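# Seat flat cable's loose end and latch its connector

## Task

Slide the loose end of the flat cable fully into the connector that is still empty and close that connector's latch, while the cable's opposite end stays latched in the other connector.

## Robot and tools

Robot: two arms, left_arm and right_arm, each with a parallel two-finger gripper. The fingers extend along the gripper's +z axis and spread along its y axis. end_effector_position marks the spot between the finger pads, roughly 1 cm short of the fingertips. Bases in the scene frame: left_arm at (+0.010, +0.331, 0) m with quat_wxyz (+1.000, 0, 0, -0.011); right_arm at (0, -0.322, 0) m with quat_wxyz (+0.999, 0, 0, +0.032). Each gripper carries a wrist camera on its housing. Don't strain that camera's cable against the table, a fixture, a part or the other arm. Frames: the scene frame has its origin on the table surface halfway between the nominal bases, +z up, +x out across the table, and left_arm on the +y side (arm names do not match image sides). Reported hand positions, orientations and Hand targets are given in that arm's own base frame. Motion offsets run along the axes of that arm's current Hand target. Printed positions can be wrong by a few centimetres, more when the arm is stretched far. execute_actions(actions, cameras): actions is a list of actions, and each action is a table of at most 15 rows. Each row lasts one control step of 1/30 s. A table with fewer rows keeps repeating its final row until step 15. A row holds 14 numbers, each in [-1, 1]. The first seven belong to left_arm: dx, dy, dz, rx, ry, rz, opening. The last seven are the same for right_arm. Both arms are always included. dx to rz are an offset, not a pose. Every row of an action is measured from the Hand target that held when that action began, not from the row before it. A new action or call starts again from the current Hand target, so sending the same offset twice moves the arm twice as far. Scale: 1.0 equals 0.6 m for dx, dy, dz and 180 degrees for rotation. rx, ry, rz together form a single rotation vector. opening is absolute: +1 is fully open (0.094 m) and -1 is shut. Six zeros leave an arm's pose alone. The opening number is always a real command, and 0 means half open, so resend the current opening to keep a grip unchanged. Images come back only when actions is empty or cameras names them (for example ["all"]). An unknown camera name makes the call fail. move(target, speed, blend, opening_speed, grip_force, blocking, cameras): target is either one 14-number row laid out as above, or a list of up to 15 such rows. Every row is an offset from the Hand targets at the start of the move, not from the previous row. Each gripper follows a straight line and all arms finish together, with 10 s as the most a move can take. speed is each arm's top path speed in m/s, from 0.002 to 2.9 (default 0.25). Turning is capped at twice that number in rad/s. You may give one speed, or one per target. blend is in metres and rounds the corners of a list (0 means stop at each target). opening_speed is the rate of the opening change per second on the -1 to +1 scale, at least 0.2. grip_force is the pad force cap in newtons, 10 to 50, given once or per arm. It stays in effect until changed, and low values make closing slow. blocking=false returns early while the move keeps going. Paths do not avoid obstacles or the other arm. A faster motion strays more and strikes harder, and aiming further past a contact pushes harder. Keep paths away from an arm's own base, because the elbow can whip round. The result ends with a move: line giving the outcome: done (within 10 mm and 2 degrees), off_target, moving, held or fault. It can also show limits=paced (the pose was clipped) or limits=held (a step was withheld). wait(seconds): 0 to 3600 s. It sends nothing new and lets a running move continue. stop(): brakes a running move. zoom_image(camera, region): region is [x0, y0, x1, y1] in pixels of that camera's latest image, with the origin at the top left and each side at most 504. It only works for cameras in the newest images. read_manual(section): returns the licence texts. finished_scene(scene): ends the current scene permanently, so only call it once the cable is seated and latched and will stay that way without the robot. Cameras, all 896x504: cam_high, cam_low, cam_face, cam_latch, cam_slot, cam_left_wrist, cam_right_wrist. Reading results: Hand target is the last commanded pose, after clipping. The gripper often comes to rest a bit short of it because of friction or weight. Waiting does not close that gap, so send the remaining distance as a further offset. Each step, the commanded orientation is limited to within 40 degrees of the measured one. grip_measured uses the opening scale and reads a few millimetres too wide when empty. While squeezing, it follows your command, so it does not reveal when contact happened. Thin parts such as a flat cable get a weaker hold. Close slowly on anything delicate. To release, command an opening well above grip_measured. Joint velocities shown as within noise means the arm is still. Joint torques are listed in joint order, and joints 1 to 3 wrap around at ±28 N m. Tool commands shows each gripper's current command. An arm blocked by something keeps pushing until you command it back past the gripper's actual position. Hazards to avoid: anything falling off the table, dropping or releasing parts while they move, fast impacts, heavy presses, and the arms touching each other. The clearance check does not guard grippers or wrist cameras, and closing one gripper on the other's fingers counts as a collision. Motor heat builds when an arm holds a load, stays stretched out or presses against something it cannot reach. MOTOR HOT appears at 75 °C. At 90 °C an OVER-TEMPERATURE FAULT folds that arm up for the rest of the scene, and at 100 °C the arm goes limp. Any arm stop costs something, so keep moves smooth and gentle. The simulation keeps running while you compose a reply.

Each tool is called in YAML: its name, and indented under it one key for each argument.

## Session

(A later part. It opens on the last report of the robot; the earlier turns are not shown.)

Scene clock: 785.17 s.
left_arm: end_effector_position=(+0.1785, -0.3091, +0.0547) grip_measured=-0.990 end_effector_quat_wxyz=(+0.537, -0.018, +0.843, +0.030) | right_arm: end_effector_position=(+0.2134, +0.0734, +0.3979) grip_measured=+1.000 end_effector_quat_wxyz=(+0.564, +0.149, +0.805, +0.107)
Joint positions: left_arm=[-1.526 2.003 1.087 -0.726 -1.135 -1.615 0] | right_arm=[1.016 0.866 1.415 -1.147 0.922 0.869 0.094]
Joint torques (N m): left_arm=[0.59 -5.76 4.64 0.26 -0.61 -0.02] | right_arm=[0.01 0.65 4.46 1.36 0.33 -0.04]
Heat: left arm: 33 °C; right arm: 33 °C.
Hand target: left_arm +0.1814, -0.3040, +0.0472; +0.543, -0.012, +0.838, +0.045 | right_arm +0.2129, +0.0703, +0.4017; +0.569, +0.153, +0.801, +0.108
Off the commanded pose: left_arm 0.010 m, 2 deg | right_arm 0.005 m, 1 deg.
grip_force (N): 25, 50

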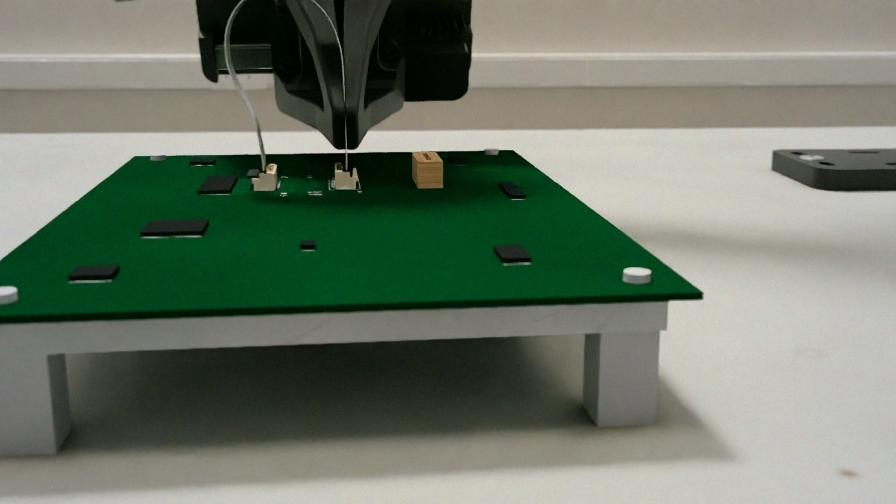

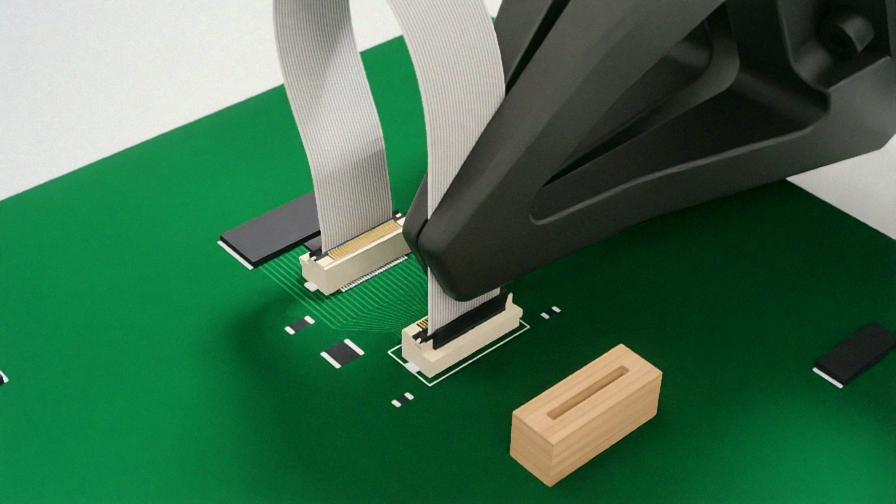

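execute_actions:
  actions:
    - [[0.005972,0.000520,-0.000133,-0.000551,0.006341,-0.000092,-1.0,0,0,0,0,0,0,1.0]]
  cameras: ["cam_latch", "cam_slot", "cam_face"]

zoom_image:
  camera: "cam_slot"
  region: [408, 310, 448, 350]

zoom_image:
  camera: "cam_latch"
  region: [320, 135, 370, 185]

Scene clock: 795.77 s.
left_arm: end_effector_position=(+0.1785, -0.3091, +0.0546) grip_measured=-0.990 end_effector_quat_wxyz=(+0.537, -0.018, +0.843, +0.030) | right_arm: end_effector_position=(+0.2134, +0.0734, +0.3979) grip_measured=+1.000 end_effector_quat_wxyz=(+0.564, +0.149, +0.805, +0.107)
Joint positions: left_arm=[-1.526 2.003 1.087 -0.726 -1.134 -1.615 0] | right_arm=[1.016 0.866 1.415 -1.147 0.922 0.869 0.094]
Joint torques (N m): left_arm=[0.66 -5.61 4.82 0.22 -0.42 -0.09] | right_arm=[-0.01 0.65 4.45 1.36 0.33 -0.04]
Heat: left arm: 32 °C; right arm: 33 °C.
Hand target: left_arm +0.1798, -0.3036, +0.0440; +0.535, -0.013, +0.843, +0.045 | right_arm +0.2129, +0.0703, +0.4017; +0.569, +0.153, +0.801, +0.108
Off the commanded pose: left_arm 0.012 m, 2 deg | right_arm 0.005 m, 1 deg.
grip_force (N): 25, 50
Images, in order (width x height): cam_face 896x504, cam_latch 896x504, cam_slot 896x504.

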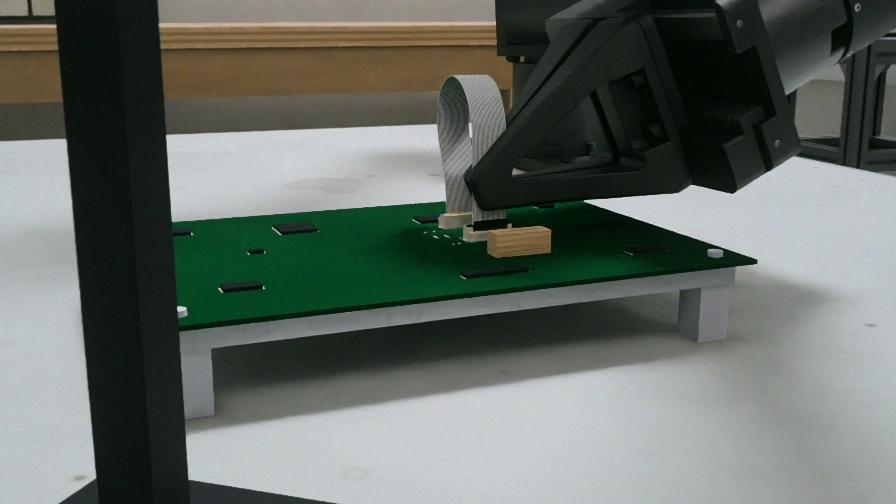

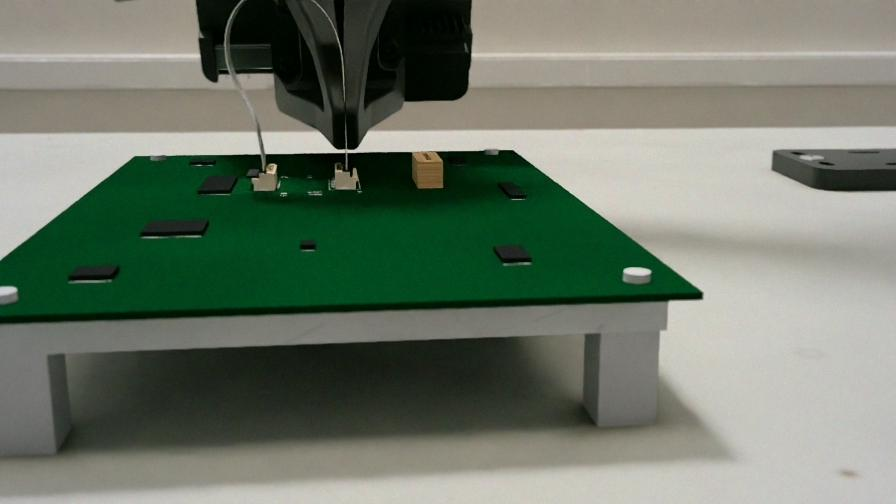

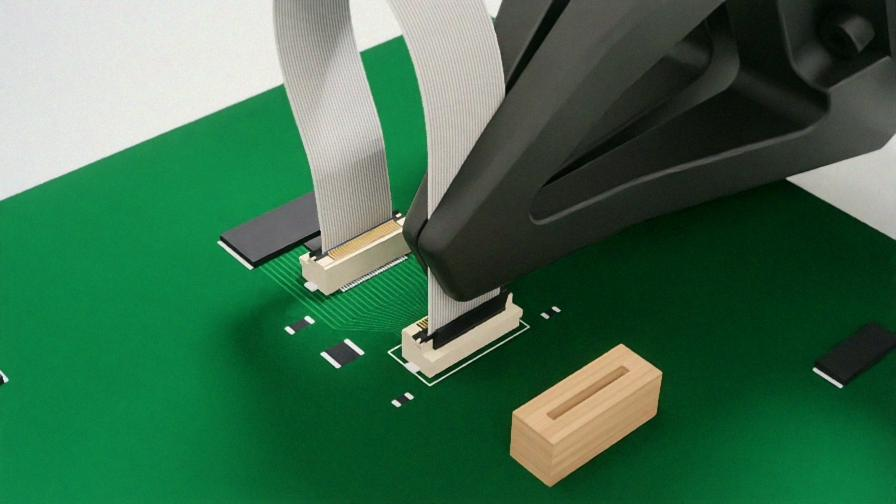

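Scaled by 12.600 from the camera's image (finer frame: 1280x720).

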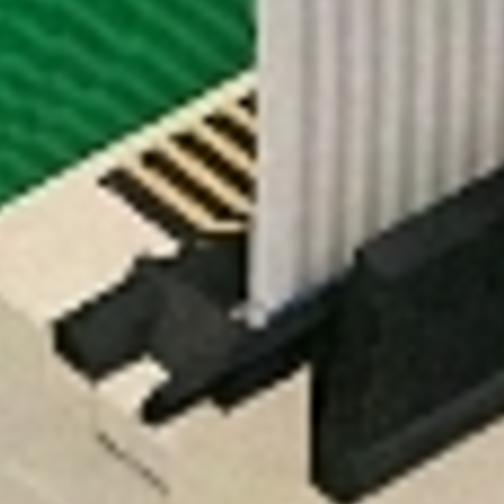

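Scaled by 10.080 from the camera's image (finer frame: 1280x720).

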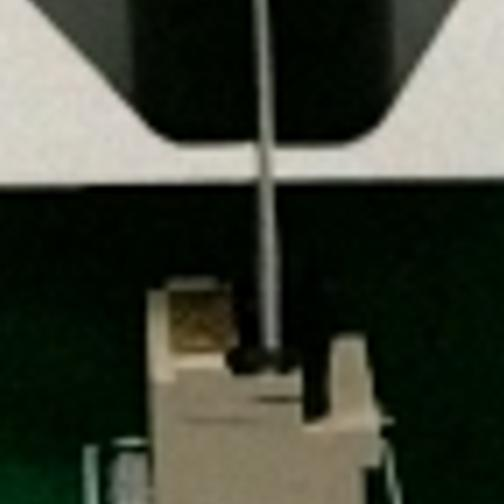

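move:
  target: [0,0,0,0,0,0,-0.96,0,0,0,0,0,0,1.0]
  opening_speed: 0.2
  cameras: ["cam_latch", "cam_slot", "cam_face"]

zoom_image:
  camera: "cam_slot"
  region: [400, 270, 530, 400]

zoom_image:
  camera: "cam_latch"
  region: [310, 120, 380, 190]

Scene clock: 824.40 s.
left_arm: end_effector_position=(+0.1776, -0.3090, +0.0511) grip_measured=-0.962 end_effector_quat_wxyz=(+0.532, -0.018, +0.846, +0.032) | right_arm: end_effector_position=(+0.2134, +0.0734, +0.3979) grip_measured=+1.000 end_effector_quat_wxyz=(+0.564, +0.149, +0.805, +0.107)
Joint positions: left_arm=[-1.526 2.009 1.087 -0.724 -1.124 -1.615 0.002] | right_arm=[1.016 0.866 1.415 -1.147 0.922 0.869 0.094]
Joint torques (N m): left_arm=[0.58 -6.02 4.82 0.22 -0.51 -0.05] | right_arm=[0.01 0.66 4.46 1.36 0.33 -0.04]
Heat: left arm: 32 °C; right arm: 33 °C.
Hand target: left_arm +0.1798, -0.3036, +0.0440; +0.535, -0.013, +0.844, +0.045 | right_arm +0.2129, +0.0703, +0.4017; +0.569, +0.153, +0.801, +0.108
Off the commanded pose: left_arm 0.009 m, 2 deg | right_arm 0.005 m, 1 deg.
grip_force (N): 25, 50
move: done
Images, in order (width x height): cam_face 896x504, cam_latch 896x504, cam_slot 896x504.

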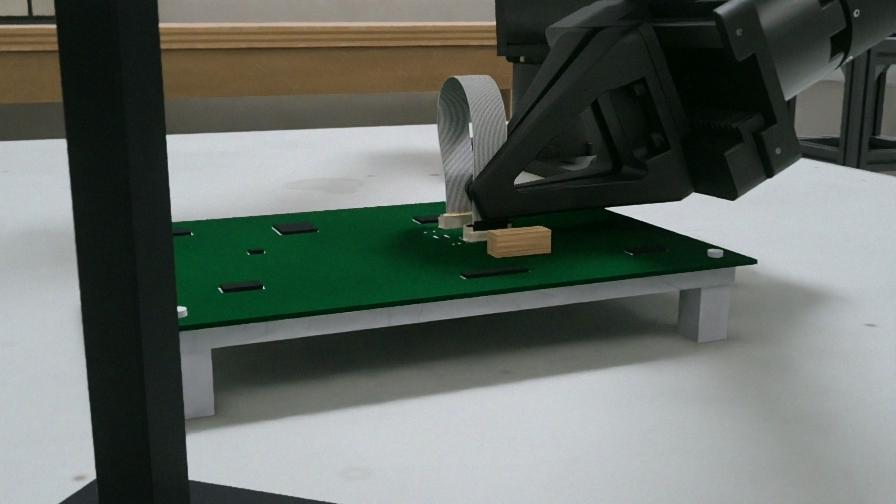

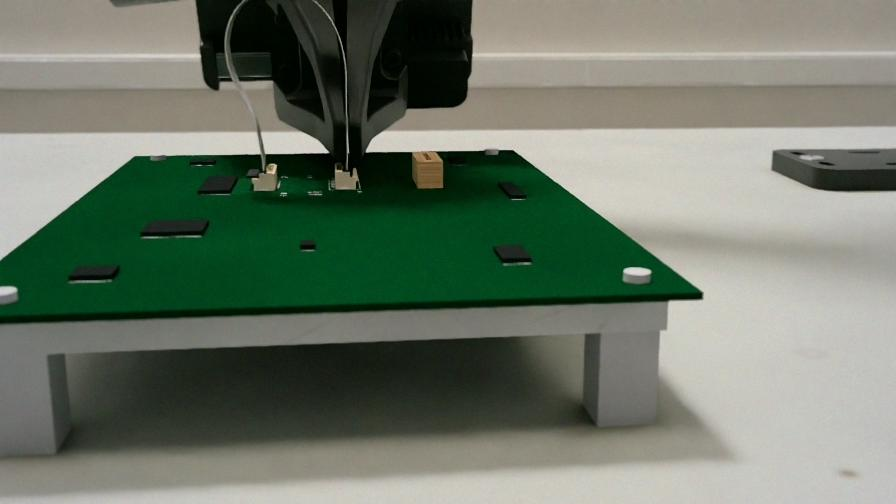

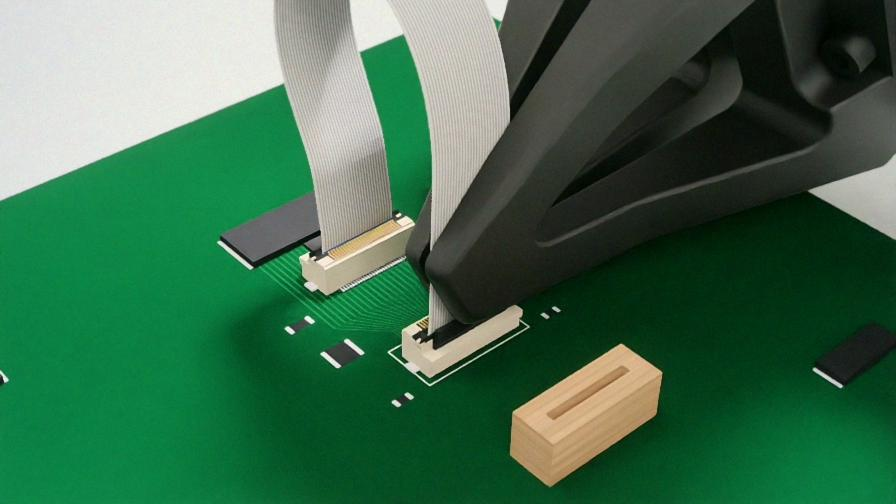

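Scaled by 3.877 from the camera's image (finer frame: 1280x720).

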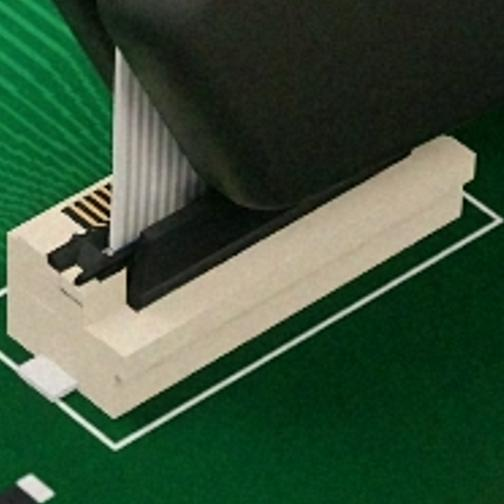

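Scaled by 7.200 from the camera's image (finer frame: 1280x720).

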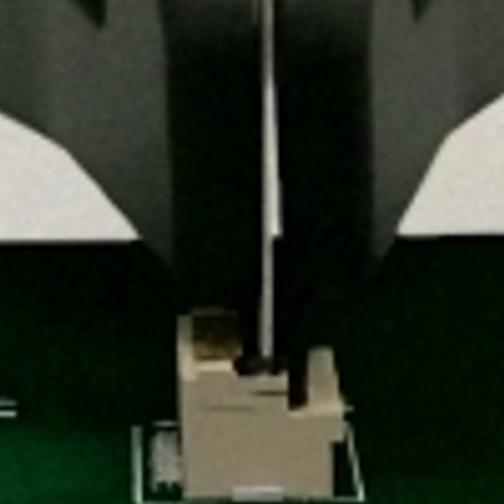

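execute_actions:
  actions:
    - [[0,0,0,0,0,0,-0.945,0,0,0,0,0,0,1.0],[0,0,0,0,0,0,-0.93,0,0,0,0,0,0,1.0],[0,0,0,0,0,0,-0.915,0,0,0,0,0,0,1.0],[0,0,0,0,0,0,-0.9,0,0,0,0,0,0,1.0],[0,0,0,0,0,0,-0.885,0,0,0,0,0,0,1.0],[0,0,0,0,0,0,-0.87,0,0,0,0,0,0,1.0],[0,0,0,0,0,0,-0.855,0,0,0,0,0,0,1.0],[0,0,0,0,0,0,-0.84,0,0,0,0,0,0,1.0],[0,0,0,0,0,0,-0.825,0,0,0,0,0,0,1.0],[0,0,0,0,0,0,-0.81,0,0,0,0,0,0,1.0],[0,0,0,0,0,0,-0.8,0,0,0,0,0,0,1.0],[0,0,0,0,0,0,-0.79,0,0,0,0,0,0,1.0]]
    - [[0.000186,-0.002993,0.000004,0.001668,0.000099,-0.003534,-0.787,0,0,0,0,0,0,1.0],[0.000373,-0.005986,0.000008,0.003335,0.000199,-0.007067,-0.787,0,0,0,0,0,0,1.0],[0.000559,-0.008979,0.000012,0.005003,0.000298,-0.010601,-0.787,0,0,0,0,0,0,1.0]]
  cameras: ["cam_latch", "cam_slot", "cam_face"]

zoom_image:
  camera: "cam_slot"
  region: [400, 260, 530, 390]

zoom_image:
  camera: "cam_latch"
  region: [310, 120, 380, 190]

Scene clock: 857.67 s.
left_arm: end_effector_position=(+0.1769, -0.3123, +0.0492) grip_measured=-0.789 end_effector_quat_wxyz=(+0.528, -0.024, +0.849, +0.022) | right_arm: end_effector_position=(+0.2134, +0.0734, +0.3979) grip_measured=+1.000 end_effector_quat_wxyz=(+0.564, +0.149, +0.805, +0.107)
Joint positions: left_arm=[-1.526 2.009 1.087 -0.702 -1.113 -1.615 0.01] | right_arm=[1.016 0.866 1.415 -1.147 0.922 0.869 0.094]
Joint torques (N m): left_arm=[0.62 -6.09 4.79 0.36 -0.65 -0.07] | right_arm=[0.01 0.65 4.48 1.36 0.34 -0.03]
Heat: left arm: 31 °C; right arm: 33 °C.
Hand target: left_arm +0.1801, -0.3089, +0.0434; +0.535, -0.023, +0.844, +0.030 | right_arm +0.2129, +0.0703, +0.4017; +0.569, +0.153, +0.801, +0.108
Off the commanded pose: left_arm 0.007 m, 1 deg | right_arm 0.005 m, 1 deg.
grip_force (N): 25, 50
Images, in order (width x height): cam_face 896x504, cam_latch 896x504, cam_slot 896x504.

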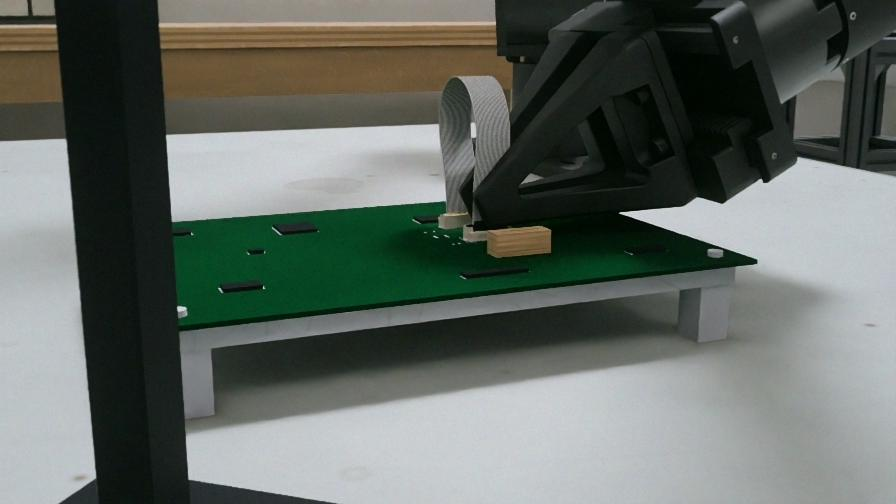

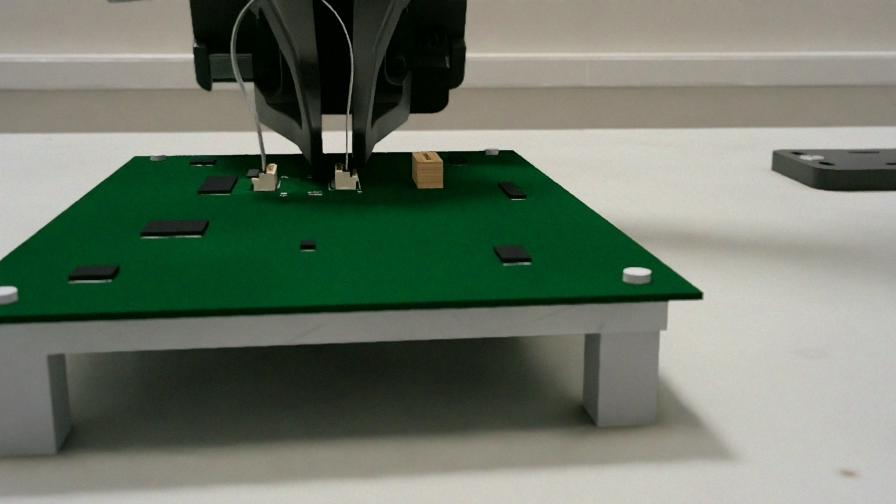

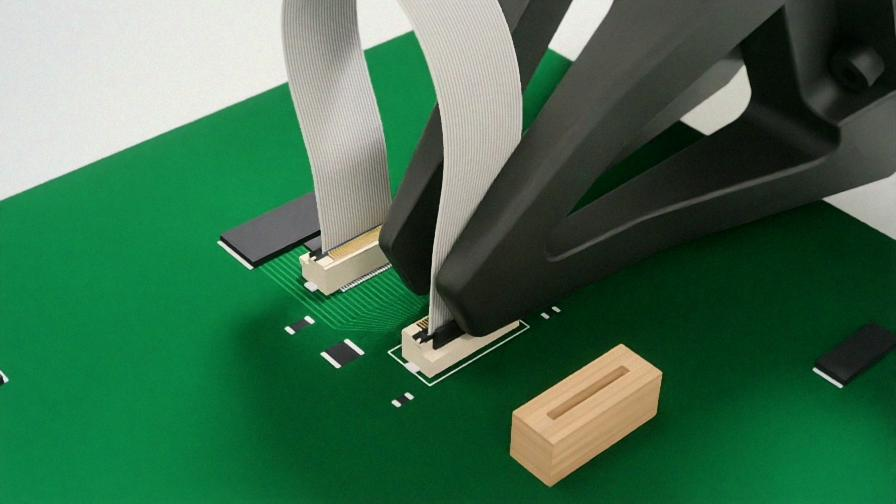

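Scaled by 3.877 from the camera's image (finer frame: 1280x720).

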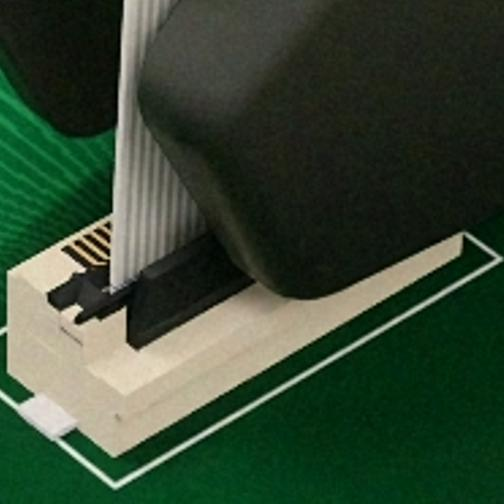

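Scaled by 7.200 from the camera's image (finer frame: 1280x720).

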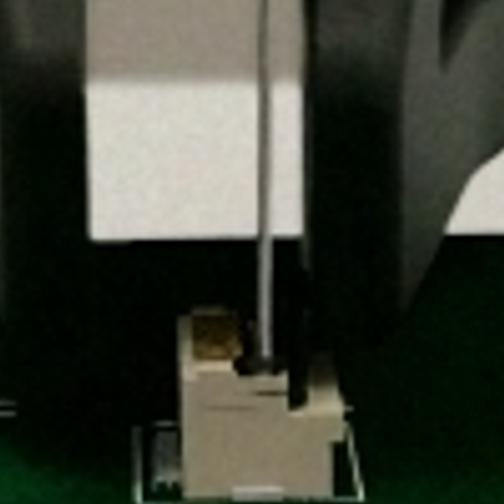

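execute_actions:
  actions:
    - [[-0.005759,-0.001549,-0.002761,0.001911,0.000117,-0.004052,-0.787,0,0,0,0,0,0,1.0],[-0.011519,-0.003098,-0.005521,0.003822,0.000235,-0.008105,-0.787,0,0,0,0,0,0,1.0],[-0.017278,-0.004646,-0.008282,0.005732,0.000352,-0.012157,-0.787,0,0,0,0,0,0,1.0],[-0.023038,-0.006195,-0.011042,0.007643,0.000470,-0.016210,-0.787,0,0,0,0,0,0,1.0],[-0.025917,-0.006970,-0.012423,0.008599,0.000528,-0.018236,-0.787,0,0,0,0,0,0,1.0],[-0.028797,-0.007744,-0.013803,0.009554,0.000587,-0.020262,-0.787,0,0,0,0,0,0,1.0]]
  cameras: ["cam_latch", "cam_slot", "cam_face"]

zoom_image:
  camera: "cam_slot"
  region: [400, 260, 530, 390]

zoom_image:
  camera: "cam_latch"
  region: [310, 120, 380, 190]

Scene clock: 885.33 s.
left_arm: end_effector_position=(+0.1769, -0.3124, +0.0491) grip_measured=-0.789 end_effector_quat_wxyz=(+0.528, -0.024, +0.849, +0.022) | right_arm: end_effector_position=(+0.2134, +0.0734, +0.3979) grip_measured=+1.000 end_effector_quat_wxyz=(+0.564, +0.149, +0.805, +0.107)
Joint positions: left_arm=[-1.526 2.009 1.087 -0.701 -1.112 -1.615 0.01] | right_arm=[1.016 0.866 1.415 -1.147 0.922 0.869 0.094]
Joint torques (N m): left_arm=[0.51 -10.56 4.97 0.42 -0.62 -0.1] | right_arm=[0.01 0.64 4.46 1.36 0.33 -0.04]
Heat: left arm: 31 °C; right arm: 33 °C.
Hand target: left_arm +0.1803, -0.3141, +0.0624; +0.536, -0.042, +0.843, +0.000 | right_arm +0.2129, +0.0703, +0.4017; +0.569, +0.153, +0.801, +0.108
Off the commanded pose: left_arm 0.014 m, 3 deg | right_arm 0.005 m, 1 deg.
grip_force (N): 25, 50
Images, in order (width x height): cam_face 896x504, cam_latch 896x504, cam_slot 896x504.

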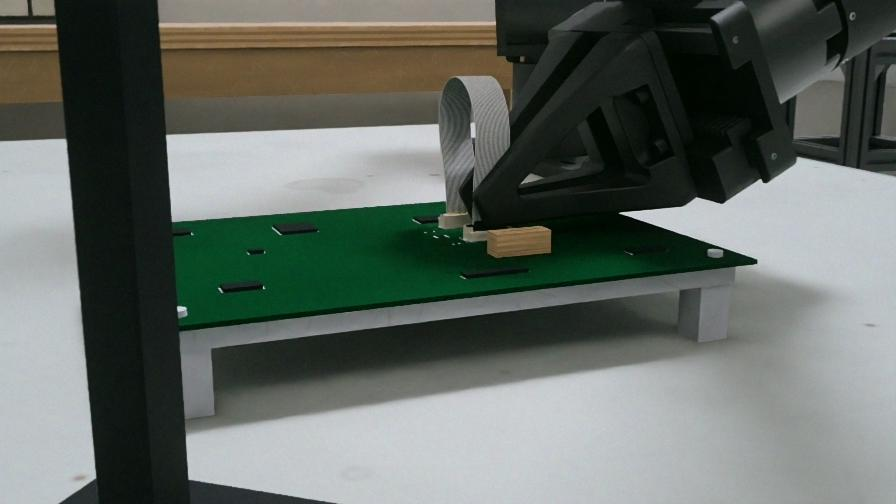

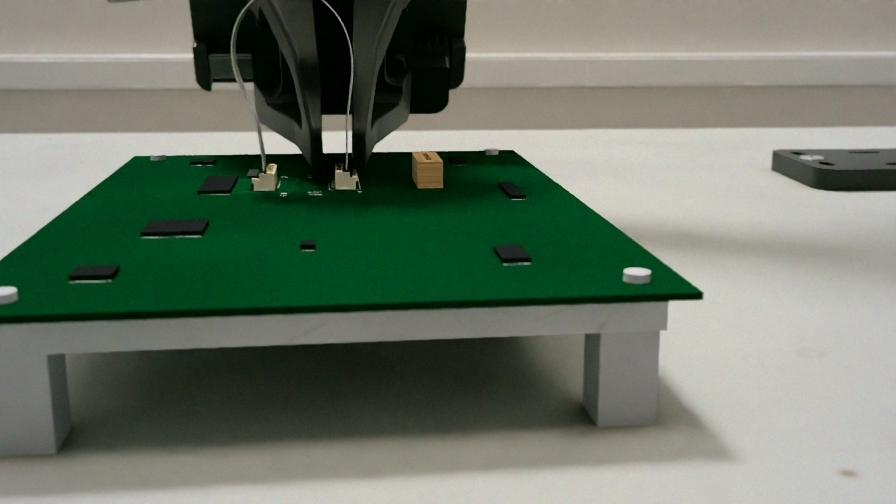

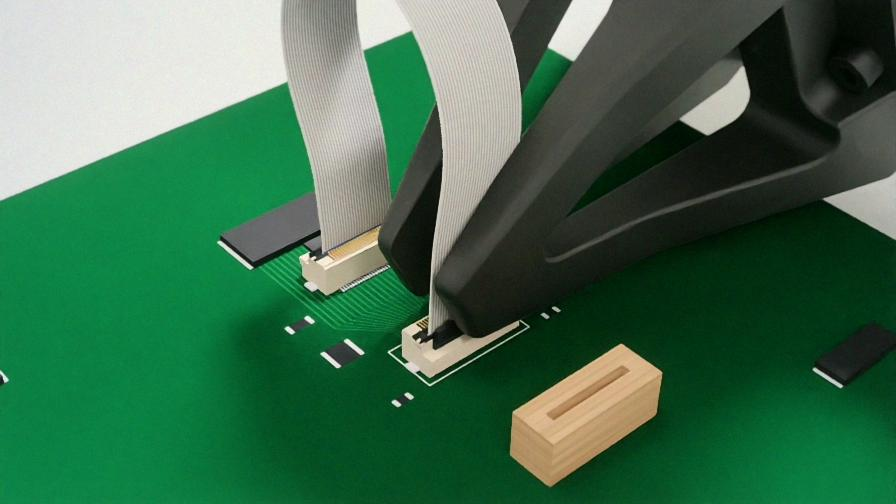

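Scaled by 3.877 from the camera's image (finer frame: 1280x720).

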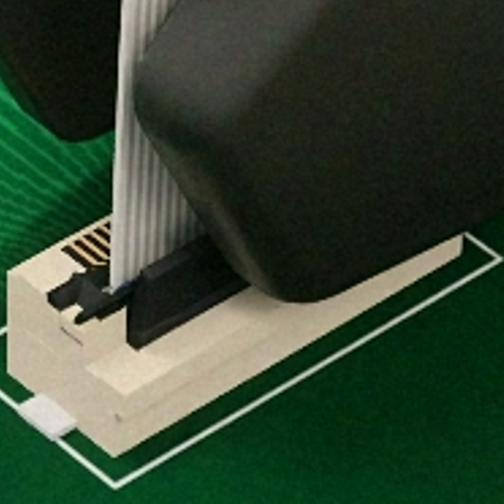

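Scaled by 7.200 from the camera's image (finer frame: 1280x720).

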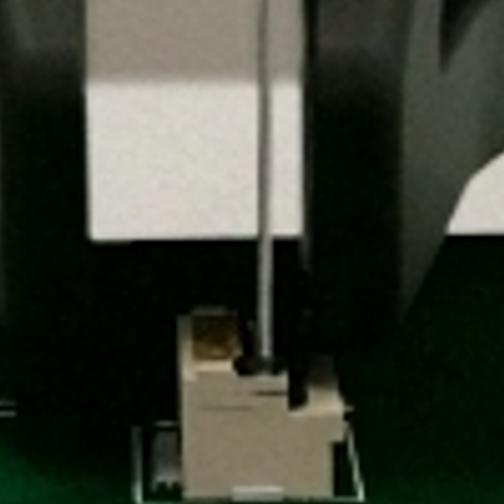

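execute_actions:
  actions:
    - [[-0.0014,-0.00036,-0.0006,0.00041,0.0000,-0.00087,-0.787,0,0,0,0,0,0,1.0],[-0.0027,-0.00055,-0.00119,0.000815,0.00004,-0.001735,-0.787,0,0,0,0,0,0,1.0]]
  cameras: ["cam_latch", "cam_slot", "cam_face"]

zoom_image:
  camera: "cam_slot"
  region: [400, 260, 530, 390]

zoom_image:
  camera: "cam_latch"
  region: [310, 120, 380, 190]

Scene clock: 887.10 s.
left_arm: end_effector_position=(+0.1770, -0.3130, +0.0506) grip_measured=-0.789 end_effector_quat_wxyz=(+0.526, -0.027, +0.850, +0.018) | right_arm: end_effector_position=(+0.2134, +0.0734, +0.3979) grip_measured=+1.000 end_effector_quat_wxyz=(+0.564, +0.149, +0.805, +0.107)
Joint positions: left_arm=[-1.525 2.002 1.087 -0.698 -1.109 -1.615 0.01] | right_arm=[1.016 0.866 1.415 -1.147 0.922 0.869 0.094]
Joint torques (N m): left_arm=[0.51 -10.36 5.03 0.41 -0.62 -0.07] | right_arm=[-0.02 0.64 4.45 1.36 0.33 -0.04]
Heat: left arm: 31 °C; right arm: 33 °C.
Hand target: left_arm +0.1803, -0.3143, +0.0641; +0.536, -0.044, +0.843, -0.003 | right_arm +0.2129, +0.0703, +0.4017; +0.569, +0.153, +0.801, +0.108
Off the commanded pose: left_arm 0.014 m, 3 deg | right_arm 0.005 m, 1 deg.
grip_force (N): 25, 50
Images, in order (width x height): cam_face 896x504, cam_latch 896x504, cam_slot 896x504.

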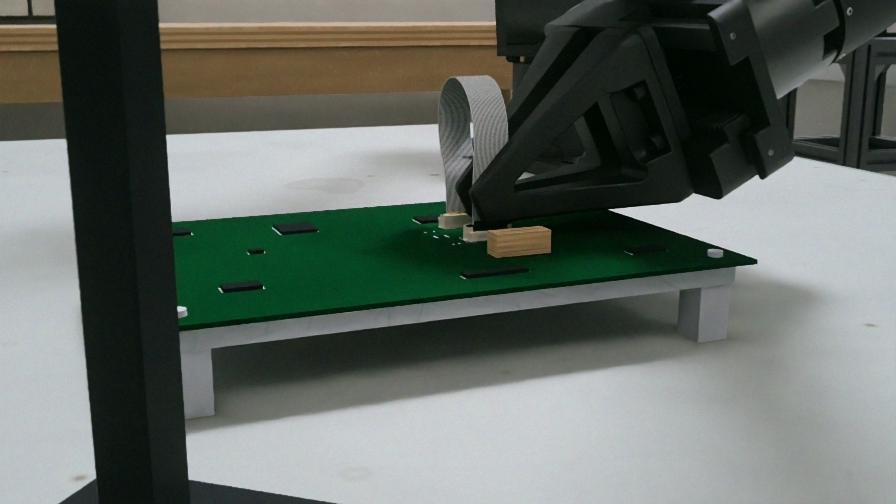

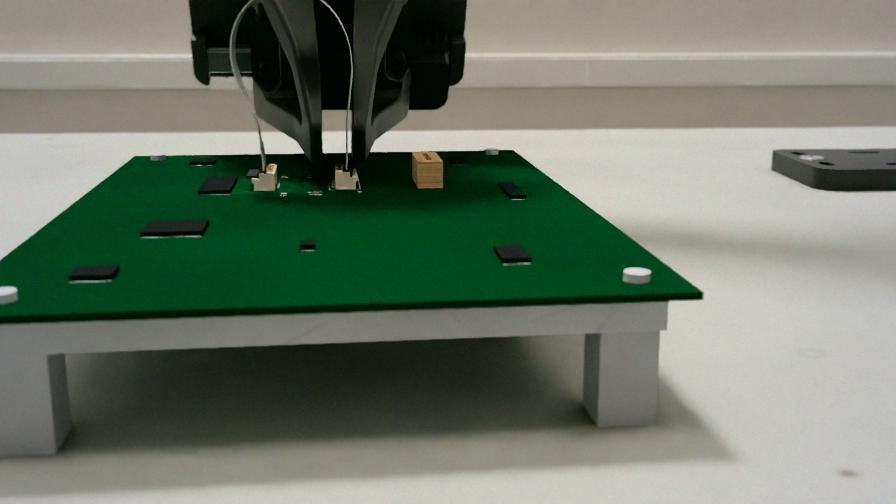

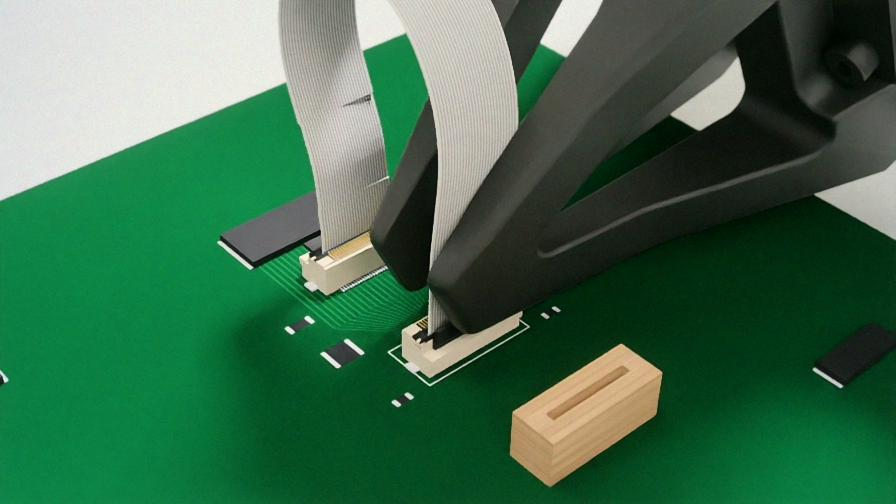

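Scaled by 3.877 from the camera's image (finer frame: 1280x720).

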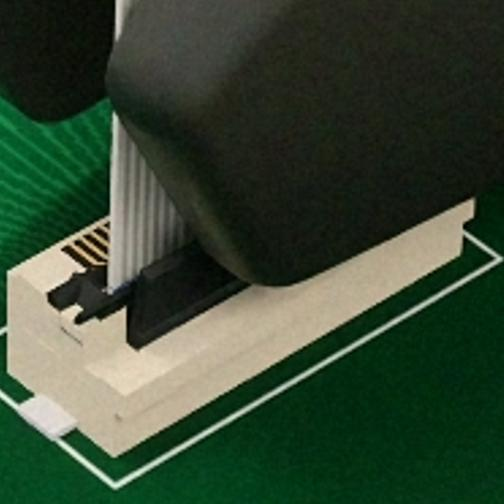

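Scaled by 7.200 from the camera's image (finer frame: 1280x720).

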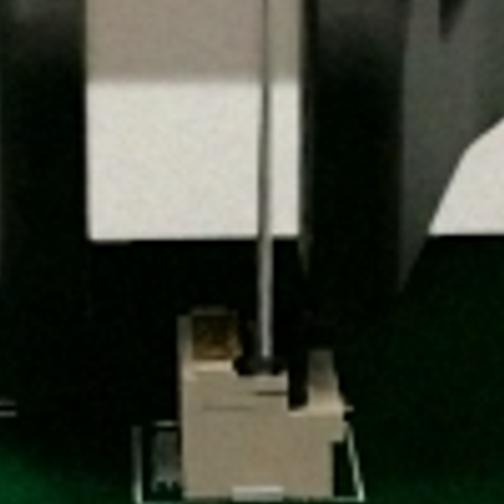

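execute_actions:
  actions:
    - [[-0.0018,-0.00036,-0.0008,0.00054,0.00003,-0.00115,-0.787,0,0,0,0,0,0,1.0],[-0.0036,-0.00072,-0.00159,0.001086,0.00006,-0.002313,-0.787,0,0,0,0,0,0,1.0]]
  cameras: ["cam_latch", "cam_slot", "cam_face"]

zoom_image:
  camera: "cam_slot"
  region: [400, 260, 530, 390]

zoom_image:
  camera: "cam_latch"
  region: [310, 120, 380, 190]

zoom_image:
  camera: "cam_face"
  region: [455, 180, 525, 250]

Scene clock: 889.77 s.
left_arm: end_effector_position=(+0.1771, -0.3151, +0.0537) grip_measured=-0.789 end_effector_quat_wxyz=(+0.526, -0.032, +0.850, +0.010) | right_arm: end_effector_position=(+0.2134, +0.0734, +0.3979) grip_measured=+1.000 end_effector_quat_wxyz=(+0.564, +0.149, +0.805, +0.107)
Joint positions: left_arm=[-1.525 1.991 1.087 -0.689 -1.109 -1.615 0.01] | right_arm=[1.016 0.866 1.415 -1.147 0.922 0.869 0.094]
Joint torques (N m): left_arm=[0.58 -10.41 4.86 0.38 -0.61 -0.06] | right_arm=[-0.01 0.65 4.46 1.36 0.34 -0.03]
Heat: left arm: 32 °C; right arm: 33 °C.
Hand target: left_arm +0.1804, -0.3146, +0.0665; +0.535, -0.046, +0.843, -0.006 | right_arm +0.2129, +0.0703, +0.4017; +0.569, +0.153, +0.801, +0.108
Off the commanded pose: left_arm 0.013 m, 3 deg | right_arm 0.005 m, 1 deg.
grip_force (N): 25, 50
Images, in order (width x height): cam_face 896x504, cam_latch 896x504, cam_slot 896x504.

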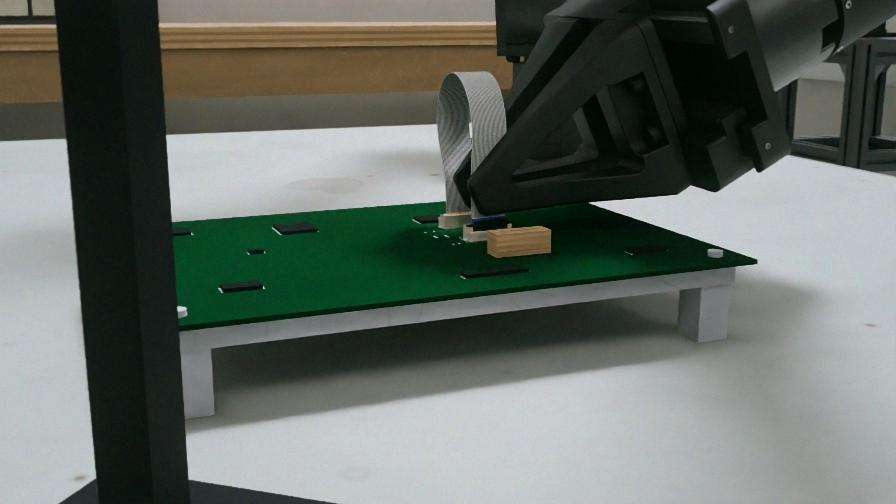

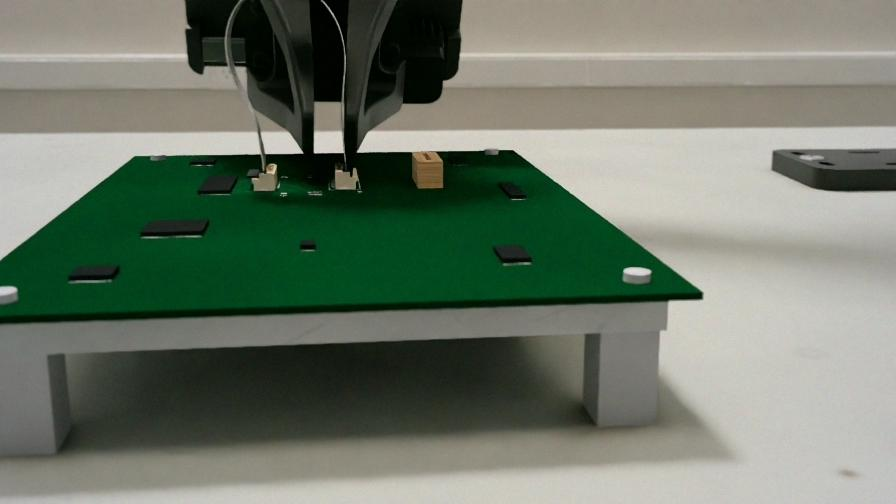

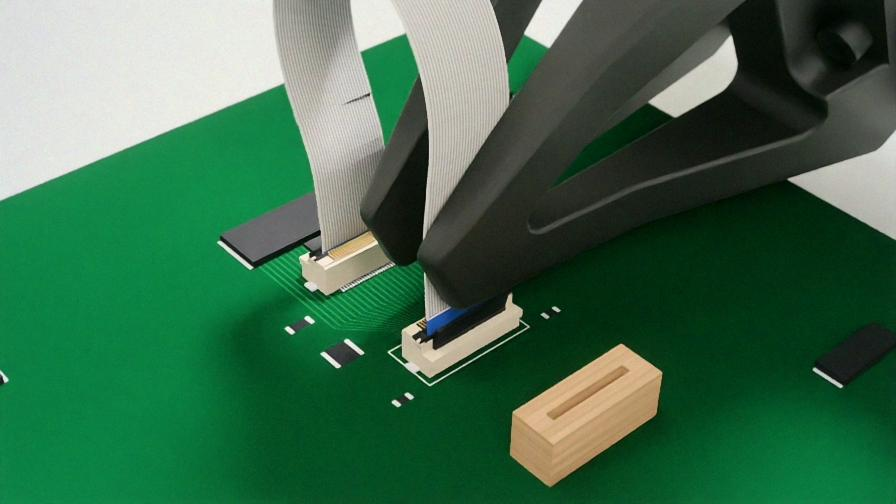

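Scaled by 3.877 from the camera's image (finer frame: 1280x720).

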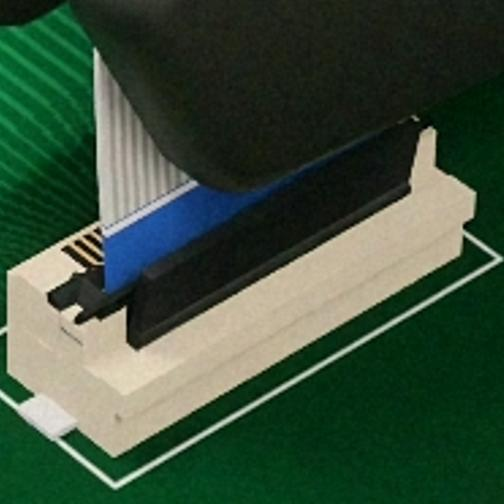

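Scaled by 7.200 from the camera's image (finer frame: 1280x720).

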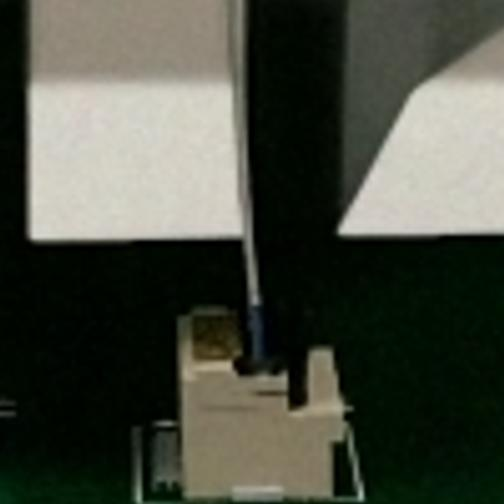

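Scaled by 7.200 from the camera's image (finer frame: 1280x720).

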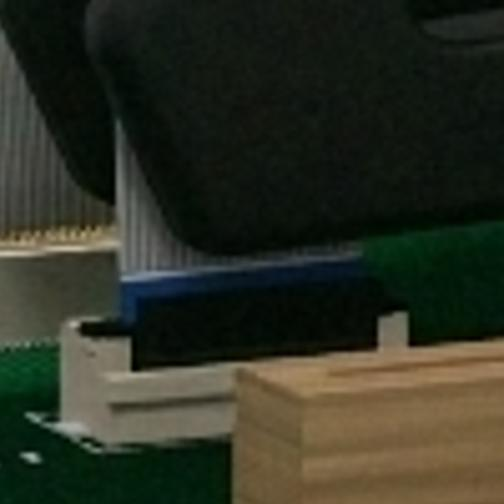

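execute_actions:
  actions:
    - [[-0.000341,0.003349,-0.000062,-0.001866,-0.000116,0.003968,-0.787,0,0,0,0,0,0,1.0],[-0.000683,0.006698,-0.000125,-0.003731,-0.000232,0.007937,-0.787,0,0,0,0,0,0,1.0],[-0.001024,0.010046,-0.000187,-0.005597,-0.000349,0.011905,-0.787,0,0,0,0,0,0,1.0],[-0.001366,0.013395,-0.000250,-0.007462,-0.000465,0.015874,-0.787,0,0,0,0,0,0,1.0],[-0.001707,0.016744,-0.000312,-0.009328,-0.000581,0.019842,-0.787,0,0,0,0,0,0,1.0]]
  cameras: ["cam_latch", "cam_slot", "cam_face"]

zoom_image:
  camera: "cam_slot"
  region: [400, 260, 530, 390]

zoom_image:
  camera: "cam_latch"
  region: [310, 120, 380, 190]

Scene clock: 921.50 s.
left_arm: end_effector_position=(+0.1768, -0.3093, +0.0540) grip_measured=-0.789 end_effector_quat_wxyz=(+0.526, -0.022, +0.850, +0.026) | right_arm: end_effector_position=(+0.2134, +0.0734, +0.3979) grip_measured=+1.000 end_effector_quat_wxyz=(+0.564, +0.149, +0.805, +0.107)
Joint positions: left_arm=[-1.525 1.991 1.087 -0.728 -1.109 -1.615 0.01] | right_arm=[1.016 0.866 1.415 -1.147 0.922 0.869 0.094]
Joint torques (N m): left_arm=[0.53 -10.37 4.77 0.08 -0.64 -0.03] | right_arm=[-0.01 0.65 4.46 1.36 0.33 -0.04]
Heat: left arm: 34 °C; right arm: 33 °C.
Hand target: left_arm +0.1800, -0.3045, +0.0669; +0.535, -0.027, +0.844, +0.023 | right_arm +0.2129, +0.0703, +0.4017; +0.569, +0.153, +0.801, +0.108
Off the commanded pose: left_arm 0.014 m, 1 deg | right_arm 0.005 m, 1 deg.
grip_force (N): 25, 50
Images, in order (width x height): cam_face 896x504, cam_latch 896x504, cam_slot 896x504.

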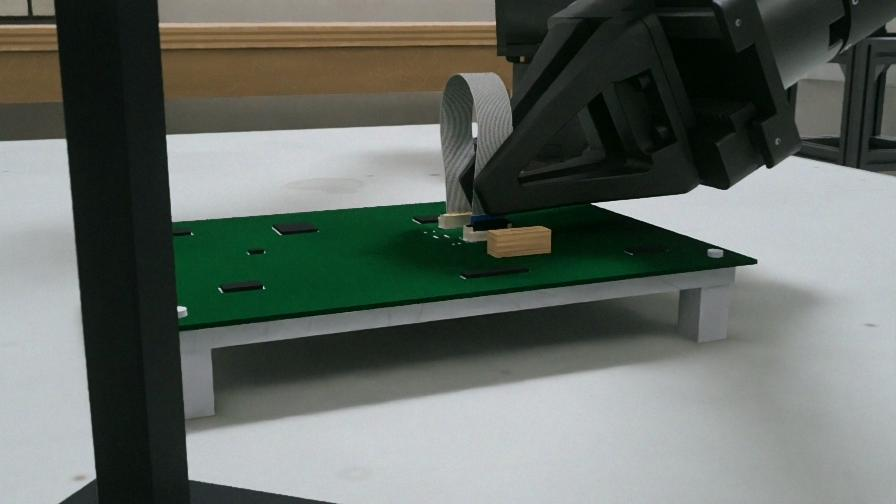

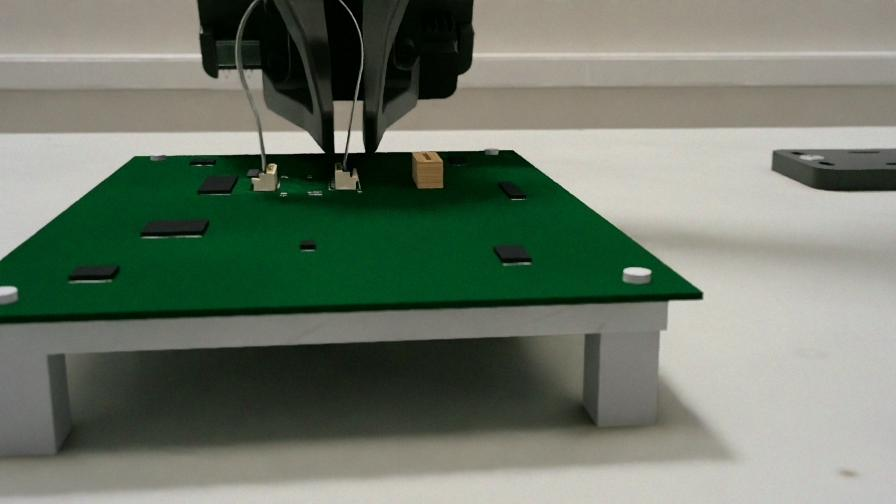

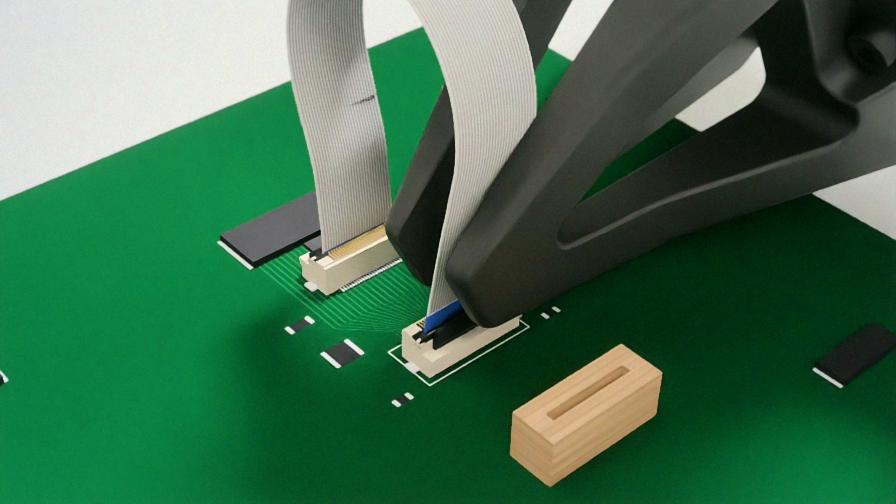

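Scaled by 3.877 from the camera's image (finer frame: 1280x720).

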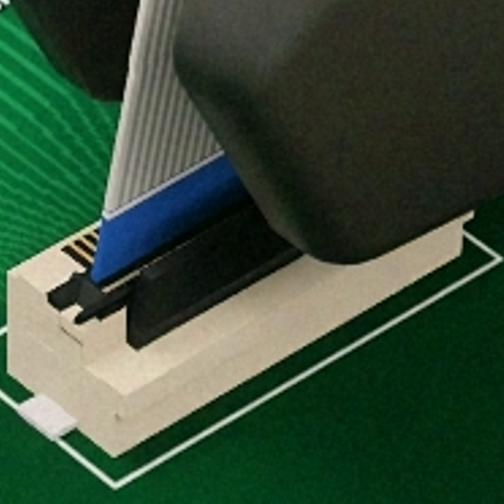

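Scaled by 7.200 from the camera's image (finer frame: 1280x720).

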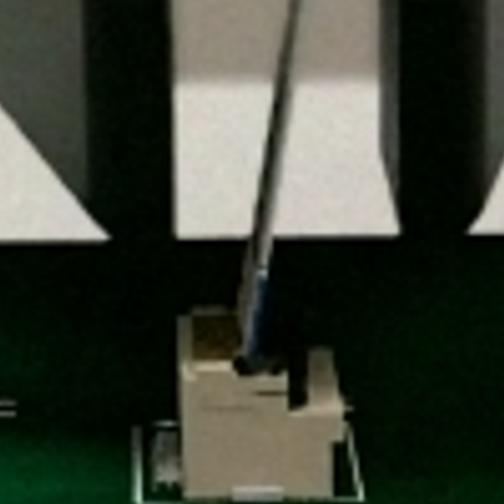

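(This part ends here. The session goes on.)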